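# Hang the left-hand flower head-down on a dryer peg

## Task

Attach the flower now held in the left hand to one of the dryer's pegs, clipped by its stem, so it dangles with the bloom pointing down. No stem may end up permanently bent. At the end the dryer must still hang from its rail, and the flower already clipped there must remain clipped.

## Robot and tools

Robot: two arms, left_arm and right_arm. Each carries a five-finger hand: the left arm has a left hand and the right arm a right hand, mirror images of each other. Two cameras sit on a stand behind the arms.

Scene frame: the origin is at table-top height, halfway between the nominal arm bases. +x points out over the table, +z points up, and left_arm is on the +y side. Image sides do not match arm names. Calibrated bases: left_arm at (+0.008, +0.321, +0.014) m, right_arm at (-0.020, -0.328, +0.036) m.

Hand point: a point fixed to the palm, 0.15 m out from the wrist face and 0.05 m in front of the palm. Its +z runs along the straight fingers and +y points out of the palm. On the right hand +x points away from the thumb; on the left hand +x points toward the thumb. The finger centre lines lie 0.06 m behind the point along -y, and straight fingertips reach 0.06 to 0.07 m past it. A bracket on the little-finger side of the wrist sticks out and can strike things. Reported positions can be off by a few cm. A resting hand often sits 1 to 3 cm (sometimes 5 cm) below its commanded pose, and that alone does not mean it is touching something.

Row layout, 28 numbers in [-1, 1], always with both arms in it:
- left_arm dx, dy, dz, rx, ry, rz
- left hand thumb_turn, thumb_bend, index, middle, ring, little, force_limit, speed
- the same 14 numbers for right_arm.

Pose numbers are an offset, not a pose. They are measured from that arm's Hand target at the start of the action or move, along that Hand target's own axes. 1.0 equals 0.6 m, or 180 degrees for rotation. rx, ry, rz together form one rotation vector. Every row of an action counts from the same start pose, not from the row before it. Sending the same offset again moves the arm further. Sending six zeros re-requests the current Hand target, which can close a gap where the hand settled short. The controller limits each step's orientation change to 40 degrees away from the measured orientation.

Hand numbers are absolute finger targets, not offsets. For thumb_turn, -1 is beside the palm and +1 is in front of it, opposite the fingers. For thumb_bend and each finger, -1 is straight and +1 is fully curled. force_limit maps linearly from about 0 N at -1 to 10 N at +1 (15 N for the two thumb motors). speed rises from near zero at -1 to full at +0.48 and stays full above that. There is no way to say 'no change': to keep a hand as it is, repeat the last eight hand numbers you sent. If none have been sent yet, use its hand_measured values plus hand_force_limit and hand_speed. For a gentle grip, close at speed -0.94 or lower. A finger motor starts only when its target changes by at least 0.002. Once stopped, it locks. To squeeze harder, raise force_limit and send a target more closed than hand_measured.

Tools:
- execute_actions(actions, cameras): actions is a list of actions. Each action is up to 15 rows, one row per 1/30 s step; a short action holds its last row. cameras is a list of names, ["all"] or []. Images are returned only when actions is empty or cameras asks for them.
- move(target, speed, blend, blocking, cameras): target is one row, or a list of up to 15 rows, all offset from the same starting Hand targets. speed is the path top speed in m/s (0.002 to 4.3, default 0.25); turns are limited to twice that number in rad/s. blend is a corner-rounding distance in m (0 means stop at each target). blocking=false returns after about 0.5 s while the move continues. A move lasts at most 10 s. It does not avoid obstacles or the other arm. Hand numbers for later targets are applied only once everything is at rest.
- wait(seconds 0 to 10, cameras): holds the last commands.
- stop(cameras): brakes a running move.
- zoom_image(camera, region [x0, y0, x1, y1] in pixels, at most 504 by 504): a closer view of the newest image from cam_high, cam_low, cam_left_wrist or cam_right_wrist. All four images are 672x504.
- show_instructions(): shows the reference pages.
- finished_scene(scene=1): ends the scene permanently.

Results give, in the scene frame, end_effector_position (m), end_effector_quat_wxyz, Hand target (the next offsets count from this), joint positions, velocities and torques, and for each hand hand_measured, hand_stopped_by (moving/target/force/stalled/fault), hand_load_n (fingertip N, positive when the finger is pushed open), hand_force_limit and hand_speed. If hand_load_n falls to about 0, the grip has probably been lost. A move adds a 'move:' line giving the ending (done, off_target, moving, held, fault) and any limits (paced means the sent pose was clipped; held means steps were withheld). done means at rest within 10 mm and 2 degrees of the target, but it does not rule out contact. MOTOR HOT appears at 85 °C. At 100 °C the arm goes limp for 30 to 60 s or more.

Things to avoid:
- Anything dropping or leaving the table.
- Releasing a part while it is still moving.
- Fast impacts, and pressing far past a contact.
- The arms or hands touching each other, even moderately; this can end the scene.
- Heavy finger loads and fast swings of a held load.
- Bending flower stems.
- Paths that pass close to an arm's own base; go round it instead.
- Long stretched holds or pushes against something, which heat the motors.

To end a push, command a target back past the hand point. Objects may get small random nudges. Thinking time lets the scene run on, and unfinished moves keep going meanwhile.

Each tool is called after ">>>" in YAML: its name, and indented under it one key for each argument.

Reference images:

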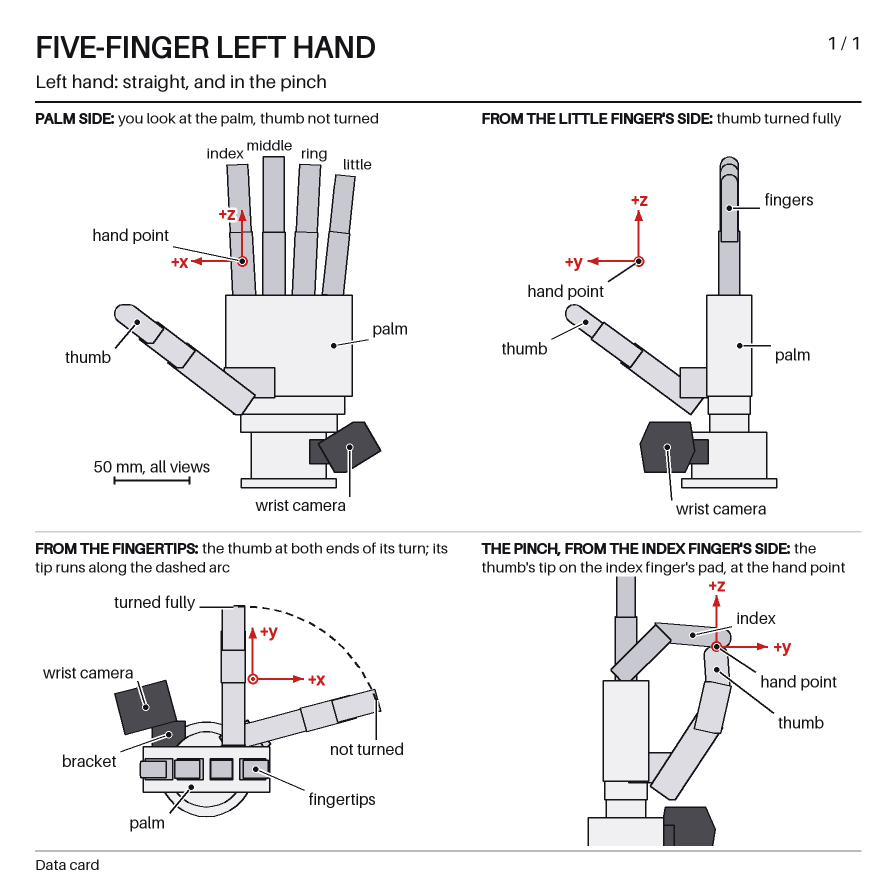

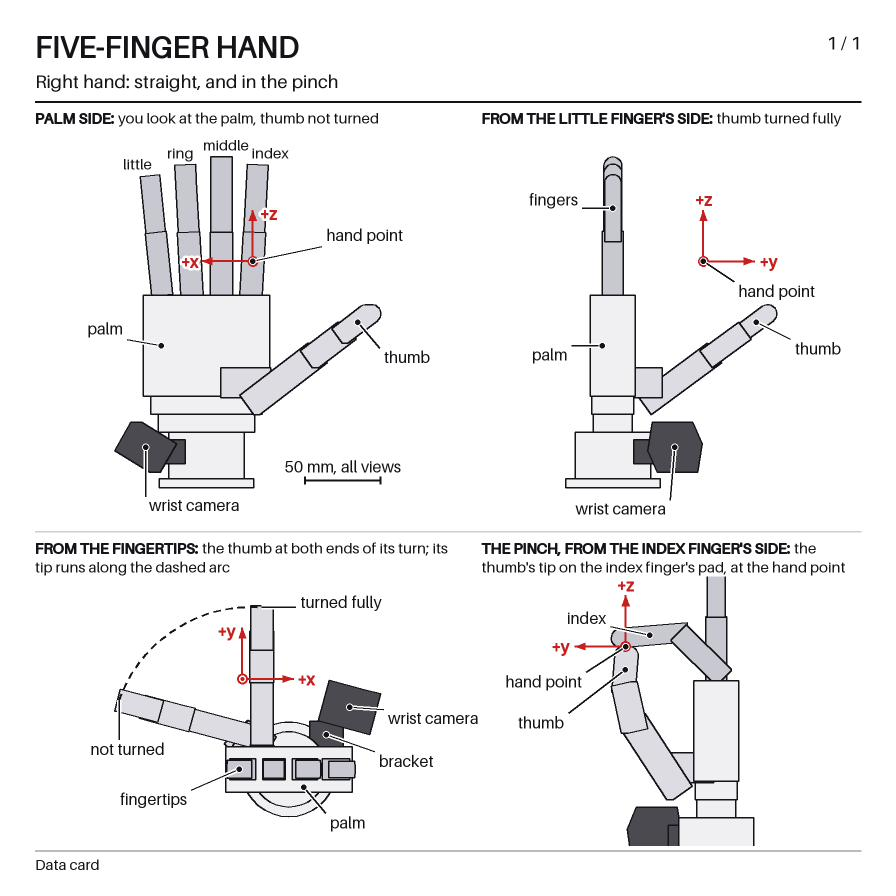

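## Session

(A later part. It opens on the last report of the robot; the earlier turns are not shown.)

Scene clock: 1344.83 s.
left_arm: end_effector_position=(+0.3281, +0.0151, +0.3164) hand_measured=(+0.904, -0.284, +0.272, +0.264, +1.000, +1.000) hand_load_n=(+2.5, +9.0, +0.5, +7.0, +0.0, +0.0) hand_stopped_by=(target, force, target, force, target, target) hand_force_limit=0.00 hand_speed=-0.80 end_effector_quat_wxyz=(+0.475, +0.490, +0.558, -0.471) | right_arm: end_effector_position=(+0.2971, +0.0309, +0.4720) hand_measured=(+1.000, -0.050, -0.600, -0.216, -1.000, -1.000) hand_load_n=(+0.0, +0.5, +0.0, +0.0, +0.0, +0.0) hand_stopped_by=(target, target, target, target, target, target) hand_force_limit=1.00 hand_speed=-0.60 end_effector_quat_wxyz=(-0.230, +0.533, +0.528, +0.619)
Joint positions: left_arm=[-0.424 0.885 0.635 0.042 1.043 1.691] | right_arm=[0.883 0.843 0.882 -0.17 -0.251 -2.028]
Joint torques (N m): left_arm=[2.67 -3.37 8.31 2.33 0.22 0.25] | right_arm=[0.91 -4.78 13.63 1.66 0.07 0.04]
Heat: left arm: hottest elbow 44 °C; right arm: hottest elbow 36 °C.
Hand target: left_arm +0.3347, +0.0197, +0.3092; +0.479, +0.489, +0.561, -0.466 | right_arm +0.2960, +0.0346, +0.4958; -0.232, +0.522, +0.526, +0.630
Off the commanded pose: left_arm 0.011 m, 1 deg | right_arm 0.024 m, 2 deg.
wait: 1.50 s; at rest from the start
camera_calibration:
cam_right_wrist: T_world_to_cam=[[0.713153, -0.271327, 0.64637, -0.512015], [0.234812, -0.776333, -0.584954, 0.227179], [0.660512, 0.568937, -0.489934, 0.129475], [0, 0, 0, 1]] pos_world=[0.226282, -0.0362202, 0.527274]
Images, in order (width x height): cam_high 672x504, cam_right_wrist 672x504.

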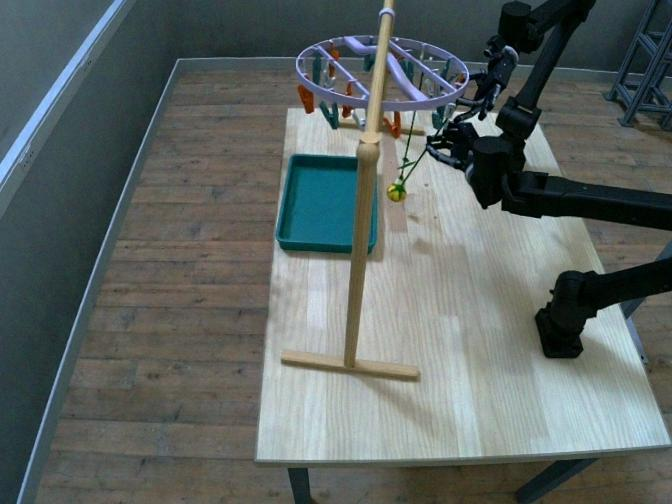

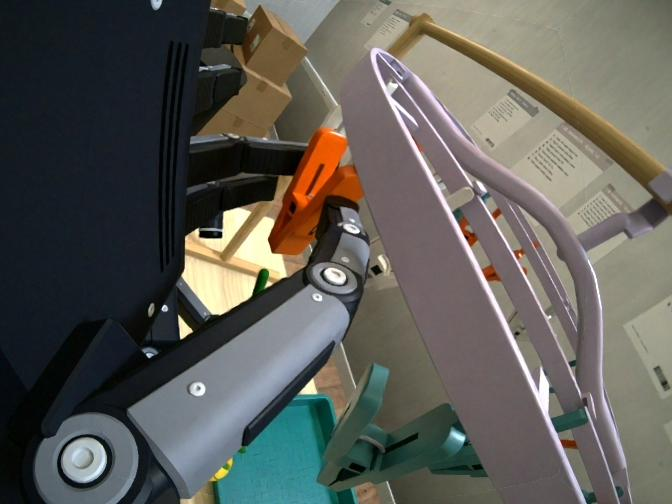

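>>> move:
  target: [0.0366,-0.01,0.0,0,0,0,0.904,-0.284,0.272,0.264,1,1,0,-0.8,0,0,0,0,0,0,1,-0.05,-0.6,-0.3,-1,-1,1,-0.6]
  speed: 0.06
  cameras: []

>>> execute_actions:
  actions:
    - [[0,0,0,0,0,0,0.904,-0.284,0.272,0.264,1,1,0,-0.8,0,0,0,0,0,0,1,-0.05,-0.6,-0.5,-1,-1,1,-0.6]]
  cameras: ["cam_right_wrist","cam_high"]

>>> zoom_image:
  camera: "cam_right_wrist"
  region: [220, 120, 380, 280]

>>> zoom_image:
  camera: "cam_high"
  region: [430, 80, 480, 130]

Scene clock: 1350.93 s.
left_arm: end_effector_position=(+0.3224, +0.0179, +0.2942) hand_measured=(+0.904, -0.284, +0.272, +0.264, +1.000, +1.000) hand_load_n=(+2.5, +8.5, +0.5, +6.5, +0.0, +0.0) hand_stopped_by=(target, force, target, force, target, target) hand_force_limit=0.00 hand_speed=-0.80 end_effector_quat_wxyz=(+0.475, +0.490, +0.558, -0.471) | right_arm: end_effector_position=(+0.2971, +0.0309, +0.4720) hand_measured=(+1.000, -0.050, -0.600, -0.300, -1.000, -1.000) hand_load_n=(+0.0, +0.0, +0.0, +0.0, +0.0, +0.0) hand_stopped_by=(target, target, target, target, target, target) hand_force_limit=1.00 hand_speed=-0.60 end_effector_quat_wxyz=(-0.230, +0.533, +0.528, +0.619)
Joint positions: left_arm=[-0.424 0.885 0.575 0.102 1.043 1.691] | right_arm=[0.883 0.843 0.882 -0.17 -0.251 -2.028]
Joint torques (N m): left_arm=[2.2 -3.37 8.2 2.43 0.03 0.23] | right_arm=[0.38 -4.78 13.68 1.66 0.07 0.06]
Heat: left arm: hottest elbow 43 °C; right arm: hottest elbow 36 °C.
Hand target: left_arm +0.3273, +0.0214, +0.2877; +0.479, +0.489, +0.561, -0.466 | right_arm +0.2960, +0.0346, +0.4958; -0.232, +0.522, +0.526, +0.630
Off the commanded pose: left_arm 0.009 m, 1 deg | right_arm 0.024 m, 2 deg.
move: off_target (right_arm)
No camera images: "cameras" was empty.

Scene clock: 1351.63 s.
left_arm: end_effector_position=(+0.3224, +0.0179, +0.2943) hand_measured=(+0.904, -0.284, +0.272, +0.264, +1.000, +1.000) hand_load_n=(+3.0, +9.0, +0.5, +6.5, +0.0, +0.0) hand_stopped_by=(target, force, target, force, target, target) hand_force_limit=0.00 hand_speed=-0.80 end_effector_quat_wxyz=(+0.475, +0.490, +0.558, -0.471) | right_arm: end_effector_position=(+0.2971, +0.0309, +0.4720) hand_measured=(+1.000, -0.050, -0.600, -0.500, -1.000, -1.000) hand_load_n=(+0.0, +0.0, +0.0, +0.0, +0.0, +0.0) hand_stopped_by=(target, target, target, target, target, target) hand_force_limit=1.00 hand_speed=-0.60 end_effector_quat_wxyz=(-0.230, +0.533, +0.528, +0.619)
Joint positions: left_arm=[-0.424 0.885 0.575 0.103 1.043 1.691] | right_arm=[0.883 0.843 0.882 -0.17 -0.251 -2.028]
Joint torques (N m): left_arm=[2.2 -3.37 8.17 2.33 0.03 0.23] | right_arm=[1.14 -4.6 13.68 1.68 0.07 0.07]
Heat: left arm: hottest elbow 43 °C; right arm: hottest elbow 36 °C.
Hand target: left_arm +0.3273, +0.0214, +0.2877; +0.479, +0.489, +0.561, -0.466 | right_arm +0.2960, +0.0346, +0.4958; -0.232, +0.522, +0.526, +0.630
Off the commanded pose: left_arm 0.009 m, 1 deg | right_arm 0.024 m, 2 deg.
camera_calibration:
cam_right_wrist: T_world_to_cam=[[0.713153, -0.271327, 0.64637, -0.512015], [0.234812, -0.776333, -0.584954, 0.227179], [0.660512, 0.568937, -0.489934, 0.129475], [0, 0, 0, 1]] pos_world=[0.226282, -0.0362202, 0.527274]
Images, in order (width x height): cam_high 672x504, cam_right_wrist 672x504.

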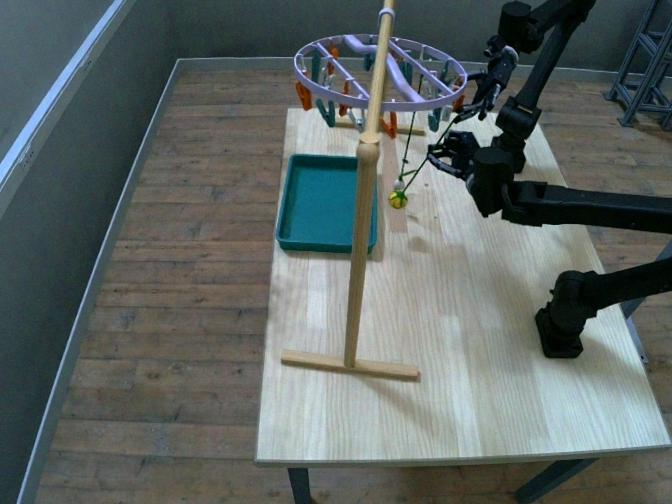

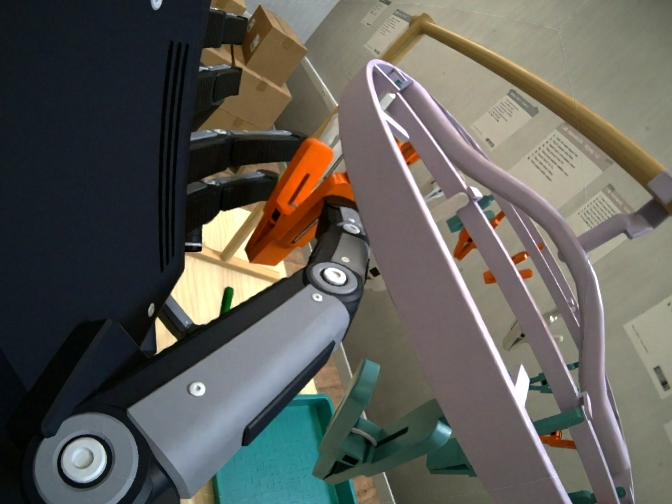

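Scaled by 3.150 from the camera's 672x504 image, which has a finer 960x720 frame.

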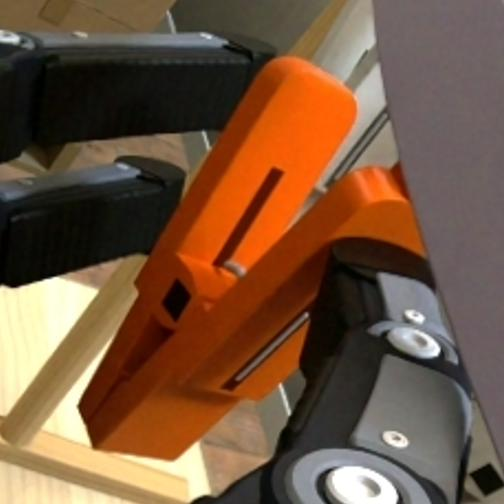

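Scaled by 10.080 from the camera's 672x504 image, which has a finer 960x720 frame.

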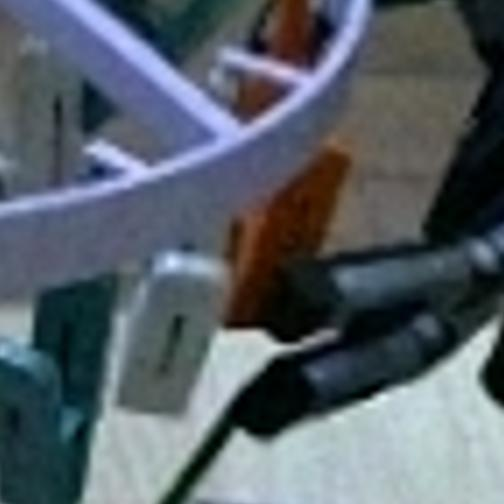

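>>> move:
  target: [0,0,0,0,0,0,0.904,-0.284,0.272,0.264,1,1,0,-0.8,-0.05024,-0.01427,-0.0132,0,0,0,1,-0.05,-0.6,-0.6,-1,-1,1,-0.6]
  speed: 0.05
  cameras: ["cam_right_wrist"]

>>> zoom_image:
  camera: "cam_right_wrist"
  region: [220, 120, 380, 280]

Scene clock: 1354.53 s.
left_arm: end_effector_position=(+0.3224, +0.0179, +0.2943) hand_measured=(+0.904, -0.284, +0.272, +0.264, +1.000, +1.000) hand_load_n=(+2.5, +8.5, +0.0, +7.0, +0.0, +0.0) hand_stopped_by=(target, force, target, force, target, target) hand_force_limit=0.00 hand_speed=-0.80 end_effector_quat_wxyz=(+0.475, +0.490, +0.558, -0.471) | right_arm: end_effector_position=(+0.2932, +0.0288, +0.4627) hand_measured=(+1.000, -0.050, -0.600, -0.600, -1.000, -1.000) hand_load_n=(+0.5, +0.0, +0.0, +0.0, +0.0, +0.0) hand_stopped_by=(target, target, target, target, target, target) hand_force_limit=1.00 hand_speed=-0.60 end_effector_quat_wxyz=(-0.237, +0.526, +0.530, +0.621)
Joint positions: left_arm=[-0.424 0.885 0.575 0.103 1.043 1.691] | right_arm=[0.877 0.828 0.842 -0.135 -0.274 -2.028]
Joint torques (N m): left_arm=[2.2 -3.31 8.17 2.33 0.03 0.23] | right_arm=[-0.91 -5.42 9.18 2.59 -0.06 0.02]
Heat: left arm: hottest elbow 43 °C; right arm: hottest elbow 36 °C.
Hand target: left_arm +0.3273, +0.0214, +0.2877; +0.479, +0.489, +0.561, -0.466 | right_arm +0.2960, +0.0226, +0.4656; -0.232, +0.522, +0.526, +0.630
Off the commanded pose: left_arm 0.009 m, 1 deg | right_arm 0.007 m, 1 deg.
move: done
camera_calibration:
cam_right_wrist: T_world_to_cam=[[0.714661, -0.265913, 0.646954, -0.504688], [0.250742, -0.766056, -0.59185, 0.219316], [0.652984, 0.585191, -0.480795, 0.126223], [0, 0, 0, 1]] pos_world=[0.223268, -0.0400589, 0.517]
Images, in order (width x height): cam_right_wrist 672x504.

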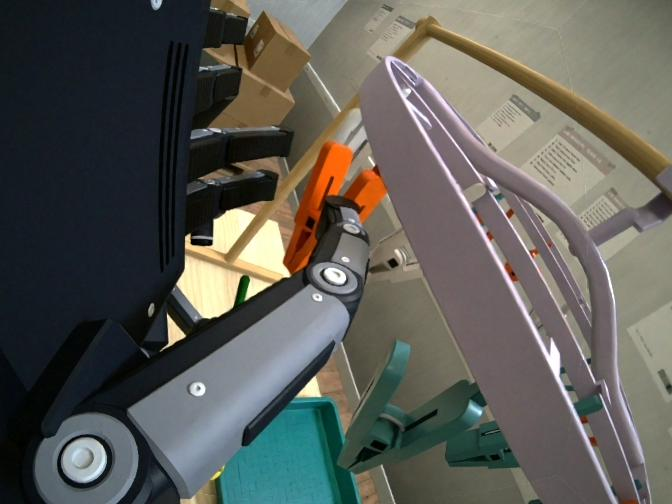

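Scaled by 3.150 from the camera's 672x504 image, which has a finer 960x720 frame.

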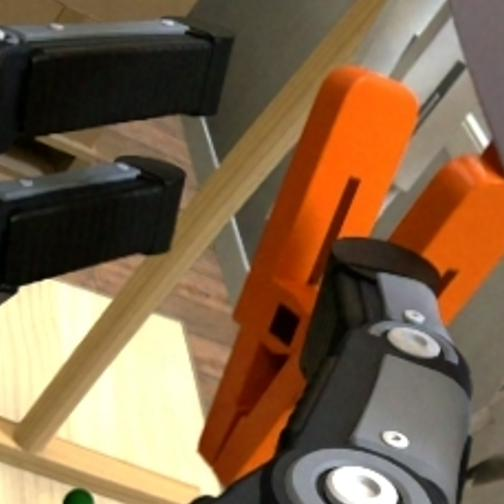

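>>> move:
  target: [0,0,0,0,0,0,0.904,-0.284,0.272,0.264,1,1,0,-0.8,-0.03157,-0.065,0.002,0,0,0,1,-0.05,-0.6,-0.6,-1,-1,1,-0.6]
  speed: 0.08
  cameras: ["cam_right_wrist","cam_high"]

Scene clock: 1356.40 s.
left_arm: end_effector_position=(+0.3224, +0.0179, +0.2943) hand_measured=(+0.904, -0.284, +0.272, +0.264, +1.000, +1.000) hand_load_n=(+2.5, +9.0, +0.5, +6.5, +0.0, +0.0) hand_stopped_by=(target, force, target, force, target, target) hand_force_limit=0.00 hand_speed=-0.80 end_effector_quat_wxyz=(+0.475, +0.490, +0.558, -0.471) | right_arm: end_effector_position=(+0.2765, +0.0307, +0.4301) hand_measured=(+1.000, -0.050, -0.600, -0.600, -1.000, -1.000) hand_load_n=(+0.0, +0.0, +0.0, +0.0, +0.0, +0.0) hand_stopped_by=(target, target, target, target, target, target) hand_force_limit=1.00 hand_speed=-0.60 end_effector_quat_wxyz=(-0.227, +0.529, +0.527, +0.625)
Joint positions: left_arm=[-0.424 0.885 0.575 0.103 1.043 1.691] | right_arm=[0.948 0.804 0.744 -0.057 -0.181 -2.028]
Joint torques (N m): left_arm=[2.2 -3.31 8.17 2.33 0.03 0.23] | right_arm=[1.61 -5.25 9.14 2.71 0.1 0.12]
Heat: left arm: hottest elbow 43 °C; right arm: hottest elbow 36 °C.
Hand target: left_arm +0.3273, +0.0214, +0.2877; +0.479, +0.489, +0.561, -0.466 | right_arm +0.2702, +0.0321, +0.4320; -0.232, +0.522, +0.526, +0.630
Off the commanded pose: left_arm 0.009 m, 1 deg | right_arm 0.007 m, 1 deg.
move: done
camera_calibration:
cam_right_wrist: T_world_to_cam=[[0.702056, -0.278192, 0.655536, -0.471006], [0.240253, -0.774039, -0.585784, 0.206123], [0.67037, 0.568747, -0.476582, 0.11419], [0, 0, 0, 1]] pos_world=[0.204602, -0.0364278, 0.483926]
Images, in order (width x height): cam_high 672x504, cam_right_wrist 672x504.

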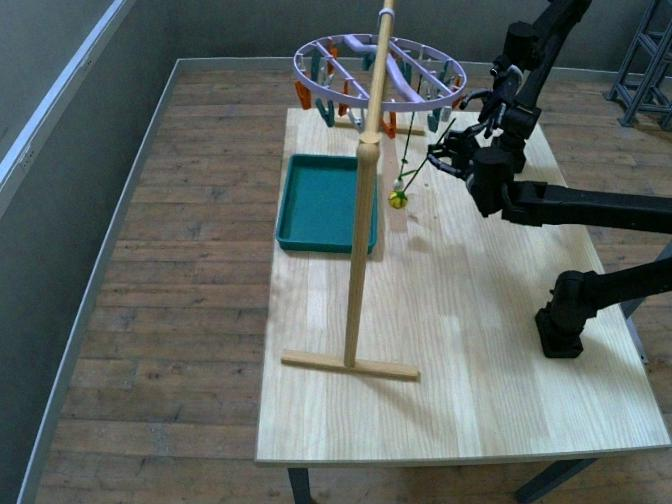

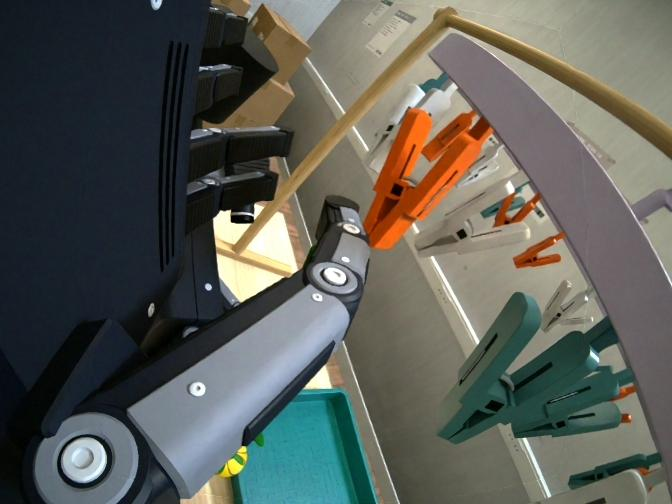

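>>> wait:
  seconds: 0.1
  cameras: ["all"]

Scene clock: 1360.93 s.
left_arm: end_effector_position=(+0.3224, +0.0179, +0.2943) hand_measured=(+0.904, -0.284, +0.272, +0.264, +1.000, +1.000) hand_load_n=(+2.5, +8.5, +0.5, +7.0, +0.0, +0.0) hand_stopped_by=(target, force, target, force, target, target) hand_force_limit=0.00 hand_speed=-0.80 end_effector_quat_wxyz=(+0.475, +0.490, +0.558, -0.471) | right_arm: end_effector_position=(+0.2766, +0.0306, +0.4301) hand_measured=(+1.000, -0.050, -0.600, -0.600, -1.000, -1.000) hand_load_n=(+0.0, +0.0, +0.0, +0.0, +0.0, +0.0) hand_stopped_by=(target, target, target, target, target, target) hand_force_limit=1.00 hand_speed=-0.60 end_effector_quat_wxyz=(-0.226, +0.529, +0.527, +0.625)
Joint positions: left_arm=[-0.424 0.885 0.575 0.103 1.043 1.691] | right_arm=[0.948 0.804 0.744 -0.057 -0.181 -2.028]
Joint torques (N m): left_arm=[2.2 -3.37 8.17 2.33 0.03 0.23] | right_arm=[1.49 -5.07 9.16 2.69 0.11 0.13]
Heat: left arm: hottest elbow 42 °C; right arm: hottest elbow 36 °C.
Hand target: left_arm +0.3273, +0.0214, +0.2877; +0.479, +0.489, +0.561, -0.466 | right_arm +0.2703, +0.0320, +0.4320; -0.232, +0.522, +0.526, +0.630
Off the commanded pose: left_arm 0.009 m, 1 deg | right_arm 0.007 m, 1 deg.
wait: 0.10 s; at rest from the start
camera_calibration:
cam_left_wrist: T_world_to_cam=[[-0.96708, -0.0785096, -0.242058, 0.393048], [0.162995, 0.539371, -0.826142, 0.190198], [0.195419, -0.8384, -0.508819, 0.216745], [0, 0, 0, 1]] pos_world=[0.306751, 0.10999, 0.362556]
cam_right_wrist: T_world_to_cam=[[0.701933, -0.27841, 0.655575, -0.471009], [0.239985, -0.774165, -0.585727, 0.206145], [0.670595, 0.568469, -0.476598, 0.114141], [0, 0, 0, 1]] pos_world=[0.204602, -0.0364289, 0.483926]

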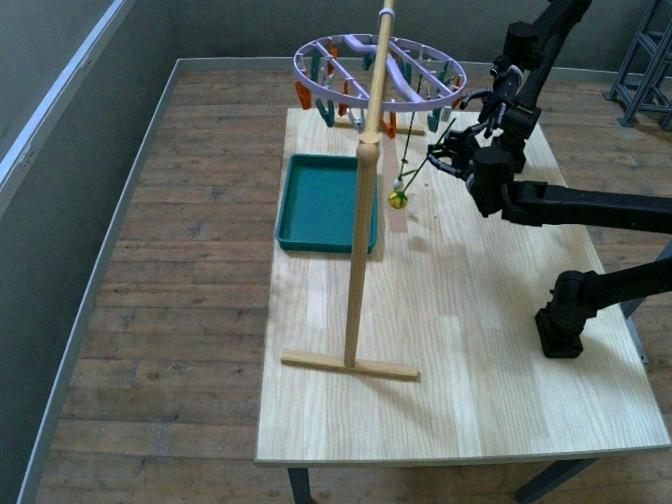

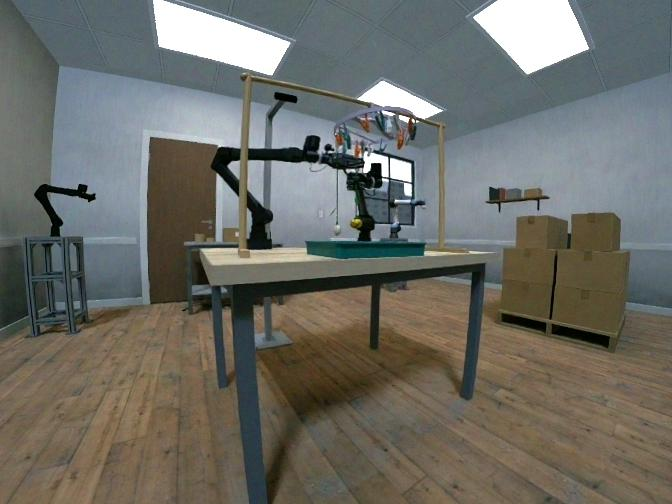

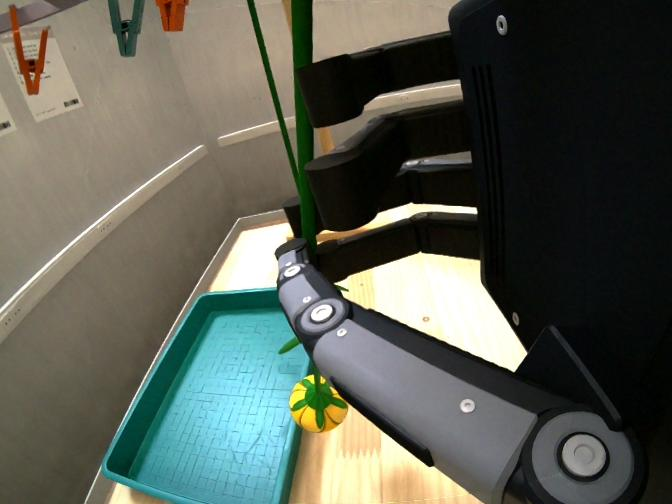

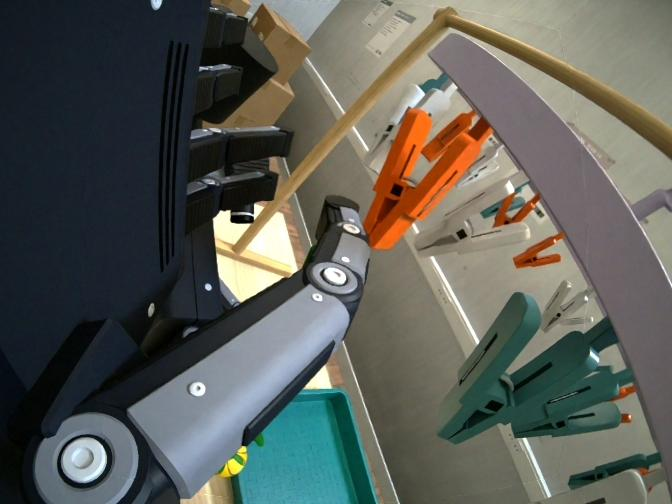

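>>> zoom_image:
  camera: "cam_left_wrist"
  region: [180, 0, 380, 200]

>>> zoom_image:
  camera: "cam_right_wrist"
  region: [220, 120, 440, 340]

>>> zoom_image:
  camera: "cam_high"
  region: [420, 70, 520, 170]

Scaled by 2.520 from the camera's 672x504 image, which has a finer 960x720 frame.

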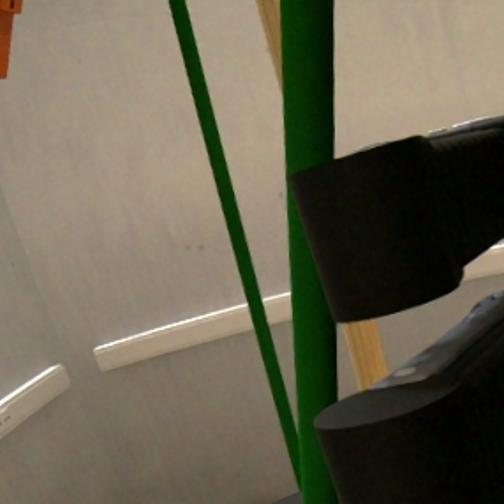

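Scaled by 2.291 from the camera's 672x504 image, which has a finer 960x720 frame.

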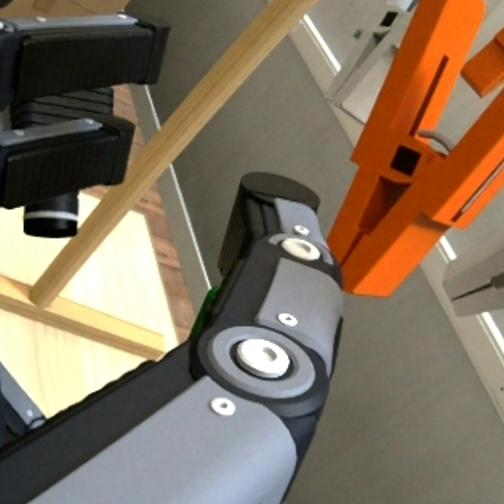

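Scaled by 5.040 from the camera's 672x504 image, which has a finer 960x720 frame.

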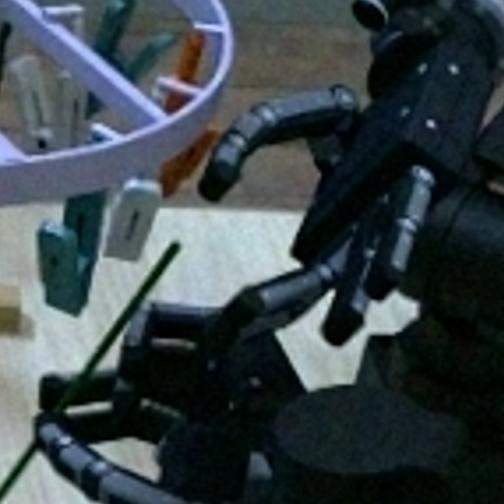

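>>> move:
  target: [0,0,0,0.0025,0.0027,-0.0316,0.904,-0.284,0.272,0.264,1,1,0,-0.8,0,0,0,0,0,0,1,-0.05,-0.6,-0.6,-1,-1,1,-0.6]
  speed: 0.1
  cameras: ["cam_high","cam_left_wrist","cam_right_wrist"]

Scene clock: 1367.70 s.
left_arm: end_effector_position=(+0.3192, +0.0179, +0.2865) hand_measured=(+0.904, -0.284, +0.272, +0.264, +1.000, +1.000) hand_load_n=(+2.5, +8.5, +0.5, +6.5, +0.0, +0.0) hand_stopped_by=(target, force, target, force, target, target) hand_force_limit=0.00 hand_speed=-0.80 end_effector_quat_wxyz=(+0.454, +0.473, +0.576, -0.489) | right_arm: end_effector_position=(+0.2766, +0.0306, +0.4301) hand_measured=(+1.000, -0.050, -0.600, -0.600, -1.000, -1.000) hand_load_n=(+0.0, +0.0, +0.0, +0.0, +0.0, +0.0) hand_stopped_by=(target, target, target, target, target, target) hand_force_limit=1.00 hand_speed=-0.60 end_effector_quat_wxyz=(-0.226, +0.529, +0.527, +0.625)
Joint positions: left_arm=[-0.422 0.892 0.575 0.092 1.052 1.633] | right_arm=[0.948 0.804 0.744 -0.057 -0.181 -2.028]
Joint torques (N m): left_arm=[2.73 -3.25 10.17 1.29 0.25 -0.02] | right_arm=[1.44 -5.6 9.16 2.58 0.11 0.13]
Heat: left arm: hottest elbow 42 °C; right arm: hottest elbow 36 °C.
Hand target: left_arm +0.3272, +0.0213, +0.2877; +0.451, +0.464, +0.584, -0.489 | right_arm +0.2703, +0.0320, +0.4320; -0.232, +0.522, +0.526, +0.630
Off the commanded pose: left_arm 0.009 m, 1 deg | right_arm 0.007 m, 1 deg.
move: done
camera_calibration:
cam_left_wrist: T_world_to_cam=[[-0.982471, -0.0769873, -0.169776, 0.372268], [0.101916, 0.540751, -0.834986, 0.206271], [0.15609, -0.837652, -0.523426, 0.230128], [0, 0, 0, 1]] pos_world=[0.308799, 0.109886, 0.355891]
cam_right_wrist: T_world_to_cam=[[0.701933, -0.27841, 0.655575, -0.471009], [0.239985, -0.774165, -0.585727, 0.206145], [0.670595, 0.568469, -0.476598, 0.114141], [0, 0, 0, 1]] pos_world=[0.204602, -0.0364289, 0.483926]
Images, in order (width x height): cam_high 672x504, cam_left_wrist 672x504, cam_right_wrist 672x504.

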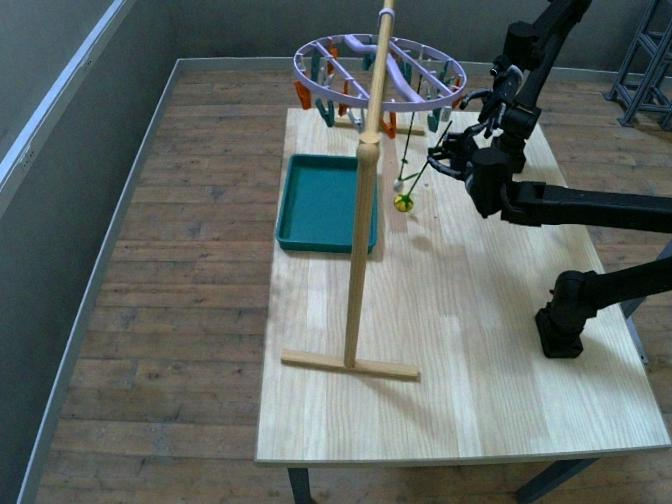

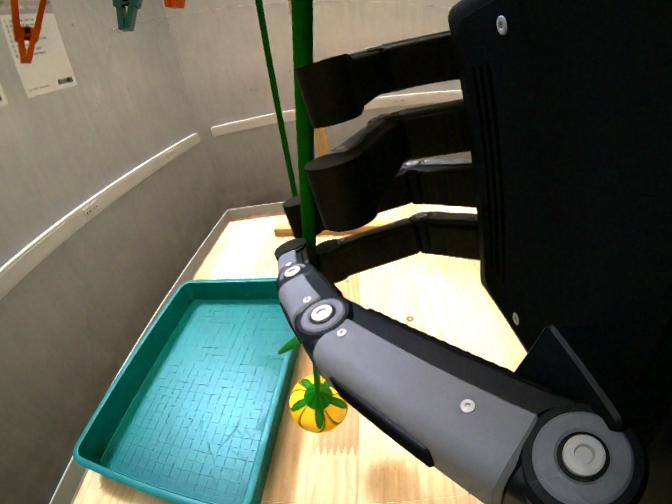

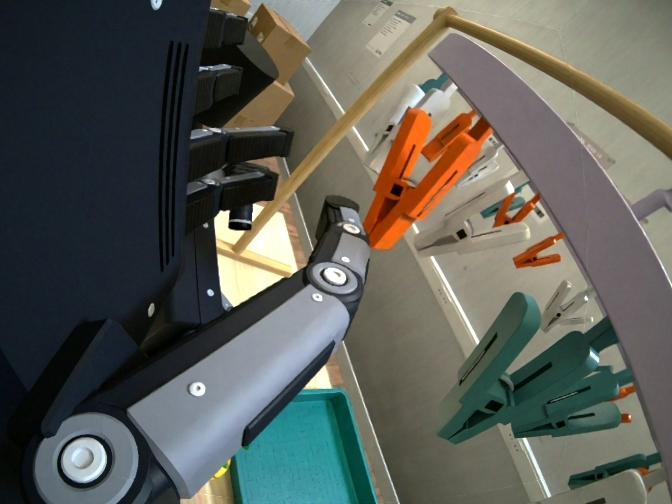

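>>> move:
  target:
    - [0,0,0,0,0,0,0.904,-0.284,0.272,0.264,1,1,0,-0.8,0,-0.0583,0,0,0,0,1,-0.05,-0.6,-0.6,-1,-1,1,-0.6]
    - [0,0,0,0,0,0,0.904,-0.284,0.272,0.264,1,1,0,-0.8,0.1223,-0.0141,-0.0068,0,0,0,1,-0.05,-0.6,-0.6,-1,-1,1,-0.6]
  speed: 0.1
  cameras: ["cam_high","cam_right_wrist"]

Scene clock: 1372.10 s.
left_arm: end_effector_position=(+0.3192, +0.0179, +0.2860) hand_measured=(+0.904, -0.284, +0.272, +0.264, +1.000, +1.000) hand_load_n=(+2.5, +8.5, +0.5, +6.5, +0.0, +0.0) hand_stopped_by=(target, force, target, force, target, target) hand_force_limit=0.00 hand_speed=-0.80 end_effector_quat_wxyz=(+0.453, +0.473, +0.576, -0.489) | right_arm: end_effector_position=(+0.2400, +0.0450, +0.4686) hand_measured=(+1.000, -0.050, -0.600, -0.600, -1.000, -1.000) hand_load_n=(+0.0, +0.0, +0.0, +0.0, +0.0, +0.0) hand_stopped_by=(target, target, target, target, target, target) hand_force_limit=1.00 hand_speed=-0.60 end_effector_quat_wxyz=(-0.220, +0.530, +0.534, +0.621)
Joint positions: left_arm=[-0.422 0.892 0.575 0.091 1.052 1.632] | right_arm=[1.097 0.783 0.845 -0.193 -0.032 -2.024]
Joint torques (N m): left_arm=[2.73 -3.31 10.17 1.33 0.25 0.01] | right_arm=[1.32 -4.13 14.39 1.58 0.11 0.26]
Heat: left arm: hottest elbow 42 °C; right arm: hottest elbow 36 °C.
Hand target: left_arm +0.3272, +0.0213, +0.2878; +0.451, +0.464, +0.584, -0.489 | right_arm +0.2360, +0.0501, +0.4950; -0.232, +0.522, +0.526, +0.630
Off the commanded pose: left_arm 0.009 m, 1 deg | right_arm 0.027 m, 2 deg.
move: off_target (right_arm)
camera_calibration:
cam_right_wrist: T_world_to_cam=[[0.699599, -0.263669, 0.664109, -0.470713], [0.2438, -0.785568, -0.568721, 0.24019], [0.671657, 0.559786, -0.4853, 0.153125], [0, 0, 0, 1]] pos_world=[0.167904, -0.0211437, 0.523517]
Images, in order (width x height): cam_high 672x504, cam_right_wrist 672x504.

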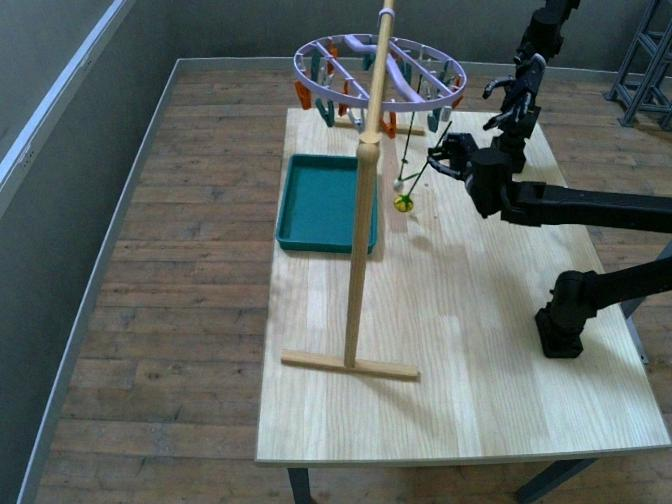

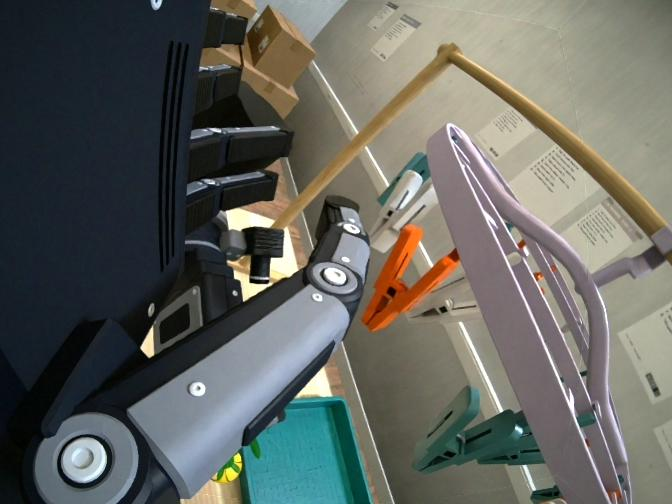

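>>> move:
  target: [0,0,0,0,0,0,0.904,-0.284,0.272,0.264,1,1,0,-0.8,-0.0456,0.0884,0.0089,0,0,0,1,-0.05,-0.6,-0.6,-1,-1,1,-0.6]
  speed: 0.06
  cameras: ["cam_right_wrist"]

Scene clock: 1374.50 s.
left_arm: end_effector_position=(+0.3192, +0.0179, +0.2860) hand_measured=(+0.904, -0.284, +0.272, +0.264, +1.000, +1.000) hand_load_n=(+2.5, +8.5, +0.5, +7.0, -0.5, +0.0) hand_stopped_by=(target, force, target, force, target, target) hand_force_limit=0.00 hand_speed=-0.80 end_effector_quat_wxyz=(+0.453, +0.473, +0.576, -0.489) | right_arm: end_effector_position=(+0.2828, +0.0276, +0.4608) hand_measured=(+1.000, -0.050, -0.600, -0.600, -1.000, -1.000) hand_load_n=(+0.0, +0.0, +0.0, +0.0, +0.0, +0.0) hand_stopped_by=(target, target, target, target, target, target) hand_force_limit=1.00 hand_speed=-0.60 end_effector_quat_wxyz=(-0.236, +0.535, +0.535, +0.610)
Joint positions: left_arm=[-0.422 0.892 0.575 0.091 1.052 1.632] | right_arm=[0.904 0.809 0.852 -0.193 -0.246 -2.024]
Joint torques (N m): left_arm=[2.67 -3.31 10.17 1.33 0.25 0.01] | right_arm=[-0.62 -3.43 14.45 2.44 -0.06 -0.01]
Heat: left arm: hottest elbow 42 °C; right arm: hottest elbow 37 °C.
Hand target: left_arm +0.3272, +0.0213, +0.2878; +0.451, +0.464, +0.584, -0.489 | right_arm +0.2923, +0.0300, +0.4920; -0.232, +0.522, +0.526, +0.630
Off the commanded pose: left_arm 0.009 m, 1 deg | right_arm 0.033 m, 3 deg.
move: off_target (right_arm)
camera_calibration:
cam_right_wrist: T_world_to_cam=[[0.727458, -0.250539, 0.638776, -0.496564], [0.238371, -0.780693, -0.577666, 0.217236], [0.643416, 0.572494, -0.5082, 0.148425], [0, 0, 0, 1]] pos_world=[0.213947, -0.0397869, 0.518112]
Images, in order (width x height): cam_right_wrist 672x504.

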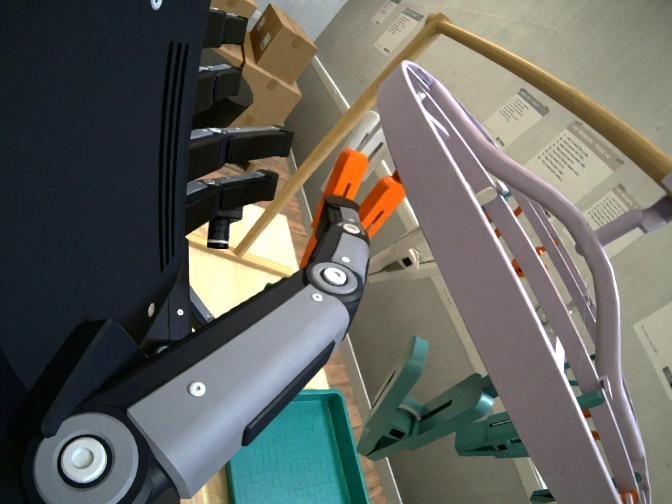

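>>> move:
  target: [0,0,0,0,0,0,0.904,-0.284,0.272,0.264,1,1,0,-0.8,-0.0082,0.0210,0.0007,0,0,0,1,-0.05,-0.6,-0.6,-1,-1,1,-0.6]
  speed: 0.05
  cameras: ["cam_right_wrist"]

Scene clock: 1377.03 s.
left_arm: end_effector_position=(+0.3192, +0.0179, +0.2860) hand_measured=(+0.904, -0.284, +0.272, +0.264, +1.000, +1.000) hand_load_n=(+2.5, +9.0, +0.5, +6.5, +0.0, +0.0) hand_stopped_by=(target, force, target, force, target, target) hand_force_limit=0.00 hand_speed=-0.80 end_effector_quat_wxyz=(+0.453, +0.473, +0.576, -0.489) | right_arm: end_effector_position=(+0.2948, +0.0226, +0.4604) hand_measured=(+1.000, -0.050, -0.600, -0.600, -1.000, -1.000) hand_load_n=(+0.0, +0.0, +0.0, +0.0, +0.0, +0.0) hand_stopped_by=(target, target, target, target, target, target) hand_force_limit=1.00 hand_speed=-0.60 end_effector_quat_wxyz=(-0.238, +0.538, +0.534, +0.608)
Joint positions: left_arm=[-0.422 0.892 0.575 0.091 1.052 1.632] | right_arm=[0.857 0.821 0.86 -0.193 -0.293 -2.024]
Joint torques (N m): left_arm=[2.73 -3.31 10.17 1.33 0.24 0.01] | right_arm=[-0.85 -3.55 14.54 2.56 -0.09 -0.05]
Heat: left arm: hottest elbow 42 °C; right arm: hottest elbow 37 °C.
Hand target: left_arm +0.3272, +0.0213, +0.2878; +0.451, +0.464, +0.584, -0.489 | right_arm +0.3047, +0.0248, +0.4929; -0.232, +0.522, +0.526, +0.630
Off the commanded pose: left_arm 0.009 m, 1 deg | right_arm 0.034 m, 3 deg.
move: off_target (right_arm)
camera_calibration:
cam_right_wrist: T_world_to_cam=[[0.732187, -0.251878, 0.632819, -0.505014], [0.233173, -0.780269, -0.580354, 0.212991], [0.639948, 0.572483, -0.512572, 0.146513], [0, 0, 0, 1]] pos_world=[0.22634, -0.0448883, 0.518291]
Images, in order (width x height): cam_right_wrist 672x504.

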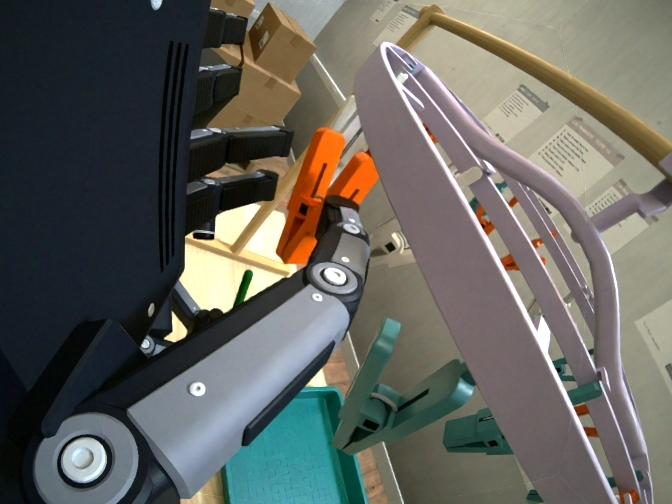

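>>> move:
  target: [0,0,0,0,0,0,0.904,-0.284,0.272,0.264,1,1,0,-0.8,-0.0093,0.0069,0.0120,0,0,0,1,-0.05,-0.6,-0.6,-1,-1,1,-0.6]
  speed: 0.05
  cameras: ["cam_right_wrist"]

>>> zoom_image:
  camera: "cam_right_wrist"
  region: [220, 120, 380, 280]

Scene clock: 1379.03 s.
left_arm: end_effector_position=(+0.3192, +0.0179, +0.2860) hand_measured=(+0.904, -0.284, +0.272, +0.264, +1.000, +1.000) hand_load_n=(+2.5, +8.5, +0.5, +7.0, +0.0, +0.0) hand_stopped_by=(target, force, target, force, target, target) hand_force_limit=0.00 hand_speed=-0.80 end_effector_quat_wxyz=(+0.453, +0.473, +0.576, -0.489) | right_arm: end_effector_position=(+0.3029, +0.0265, +0.4553) hand_measured=(+1.000, -0.050, -0.600, -0.600, -1.000, -1.000) hand_load_n=(+0.0, +0.0, +0.0, +0.0, +0.0, +0.0) hand_stopped_by=(target, target, target, target, target, target) hand_force_limit=1.00 hand_speed=-0.60 end_effector_quat_wxyz=(-0.238, +0.539, +0.534, +0.607)
Joint positions: left_arm=[-0.422 0.892 0.575 0.091 1.052 1.632] | right_arm=[0.844 0.846 0.86 -0.172 -0.306 -2.026]
Joint torques (N m): left_arm=[2.67 -3.31 10.15 1.32 0.24 0.01] | right_arm=[-0.67 -4.25 14.56 2.63 -0.08 -0.03]
Heat: left arm: hottest elbow 42 °C; right arm: hottest elbow 37 °C.
Hand target: left_arm +0.3272, +0.0213, +0.2878; +0.451, +0.464, +0.584, -0.489 | right_arm +0.3132, +0.0285, +0.4889; -0.232, +0.522, +0.526, +0.630
Off the commanded pose: left_arm 0.009 m, 1 deg | right_arm 0.035 m, 3 deg.
move: off_target (right_arm)
camera_calibration:
cam_right_wrist: T_world_to_cam=[[0.733905, -0.250404, 0.631412, -0.506595], [0.2321, -0.781171, -0.57957, 0.21114], [0.638367, 0.5719, -0.515186, 0.138087], [0, 0, 0, 1]] pos_world=[0.234636, -0.0408888, 0.513381]
Images, in order (width x height): cam_right_wrist 672x504.

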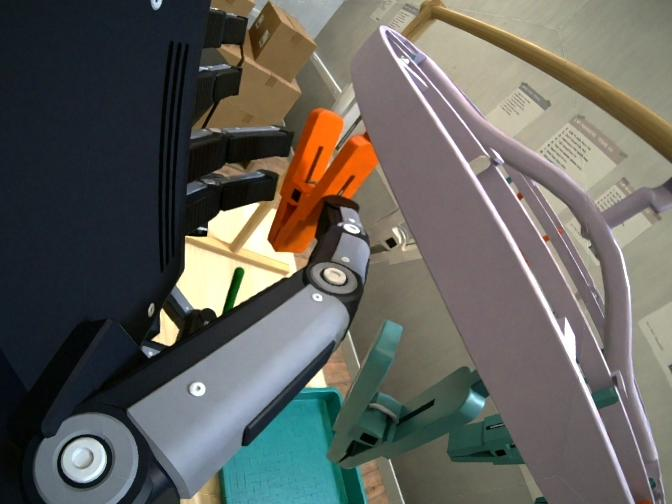

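Scaled by 3.150 from the camera's 672x504 image, which has a finer 960x720 frame.

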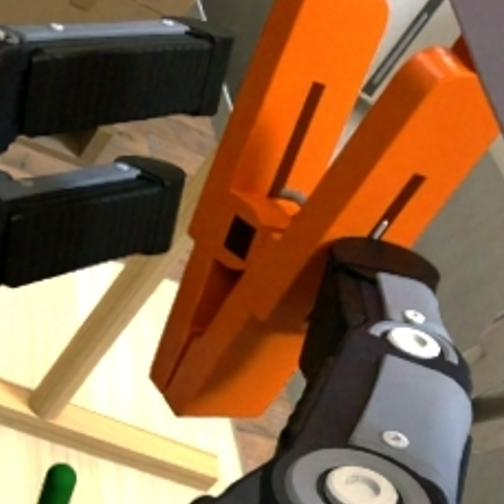

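>>> move:
  target: [0,0,0,0,0,0,0.904,-0.284,0.272,0.264,1,1,0,-0.8,0.0176,-0.0003,-0.0008,0,0,0,1,-0.05,-0.6,-0.6,-1,-1,1,-0.6]
  speed: 0.05
  cameras: ["cam_right_wrist"]

>>> zoom_image:
  camera: "cam_right_wrist"
  region: [220, 120, 380, 280]

Scene clock: 1380.80 s.
left_arm: end_effector_position=(+0.3192, +0.0179, +0.2860) hand_measured=(+0.904, -0.284, +0.272, +0.264, +1.000, +1.000) hand_load_n=(+2.5, +8.5, +0.5, +7.0, +0.0, -0.5) hand_stopped_by=(target, force, target, force, target, target) hand_force_limit=0.00 hand_speed=-0.80 end_effector_quat_wxyz=(+0.453, +0.473, +0.576, -0.489) | right_arm: end_effector_position=(+0.3051, +0.0255, +0.4728) hand_measured=(+1.000, -0.050, -0.600, -0.600, -1.000, -1.000) hand_load_n=(+0.0, +0.0, +0.0, +0.0, +0.0, +0.0) hand_stopped_by=(target, target, target, target, target, target) hand_force_limit=1.00 hand_speed=-0.60 end_effector_quat_wxyz=(-0.235, +0.534, +0.527, +0.618)
Joint positions: left_arm=[-0.422 0.892 0.575 0.091 1.052 1.632] | right_arm=[0.844 0.846 0.887 -0.172 -0.295 -2.026]
Joint torques (N m): left_arm=[2.67 -3.31 10.17 1.32 0.24 0.01] | right_arm=[0.38 -4.01 14.5 1.72 0.09 -0.03]
Heat: left arm: hottest elbow 42 °C; right arm: hottest elbow 37 °C.
Hand target: left_arm +0.3272, +0.0213, +0.2878; +0.451, +0.464, +0.584, -0.489 | right_arm +0.3092, +0.0308, +0.4984; -0.232, +0.522, +0.526, +0.630
Off the commanded pose: left_arm 0.009 m, 1 deg | right_arm 0.026 m, 2 deg.
move: off_target (right_arm)
camera_calibration:
cam_right_wrist: T_world_to_cam=[[0.719033, -0.270375, 0.640225, -0.518602], [0.234641, -0.772681, -0.589837, 0.223981], [0.654167, 0.574335, -0.492142, 0.130498], [0, 0, 0, 1]] pos_world=[0.234969, -0.0421007, 0.528358]
Images, in order (width x height): cam_right_wrist 672x504.

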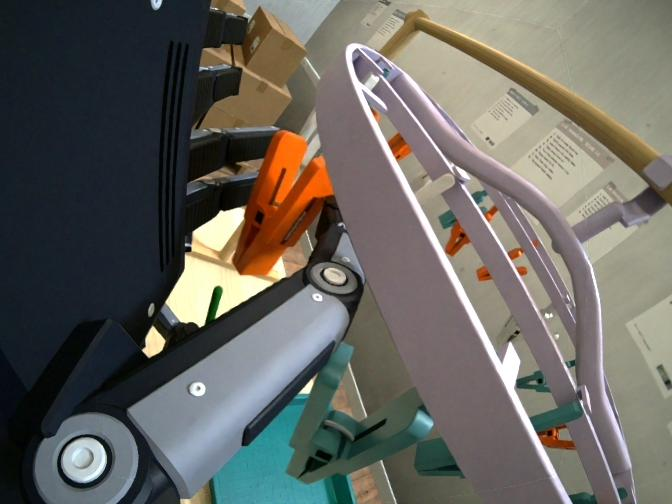

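Scaled by 3.150 from the camera's 672x504 image, which has a finer 960x720 frame.

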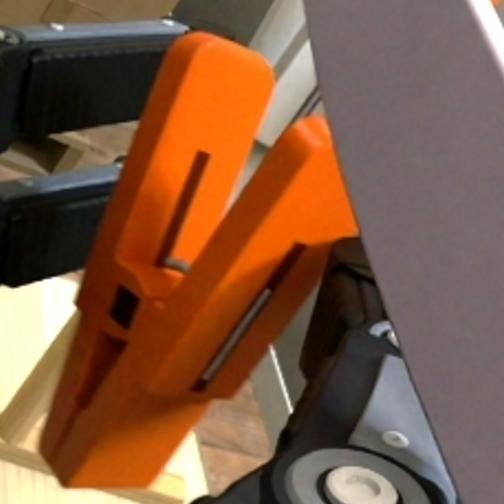

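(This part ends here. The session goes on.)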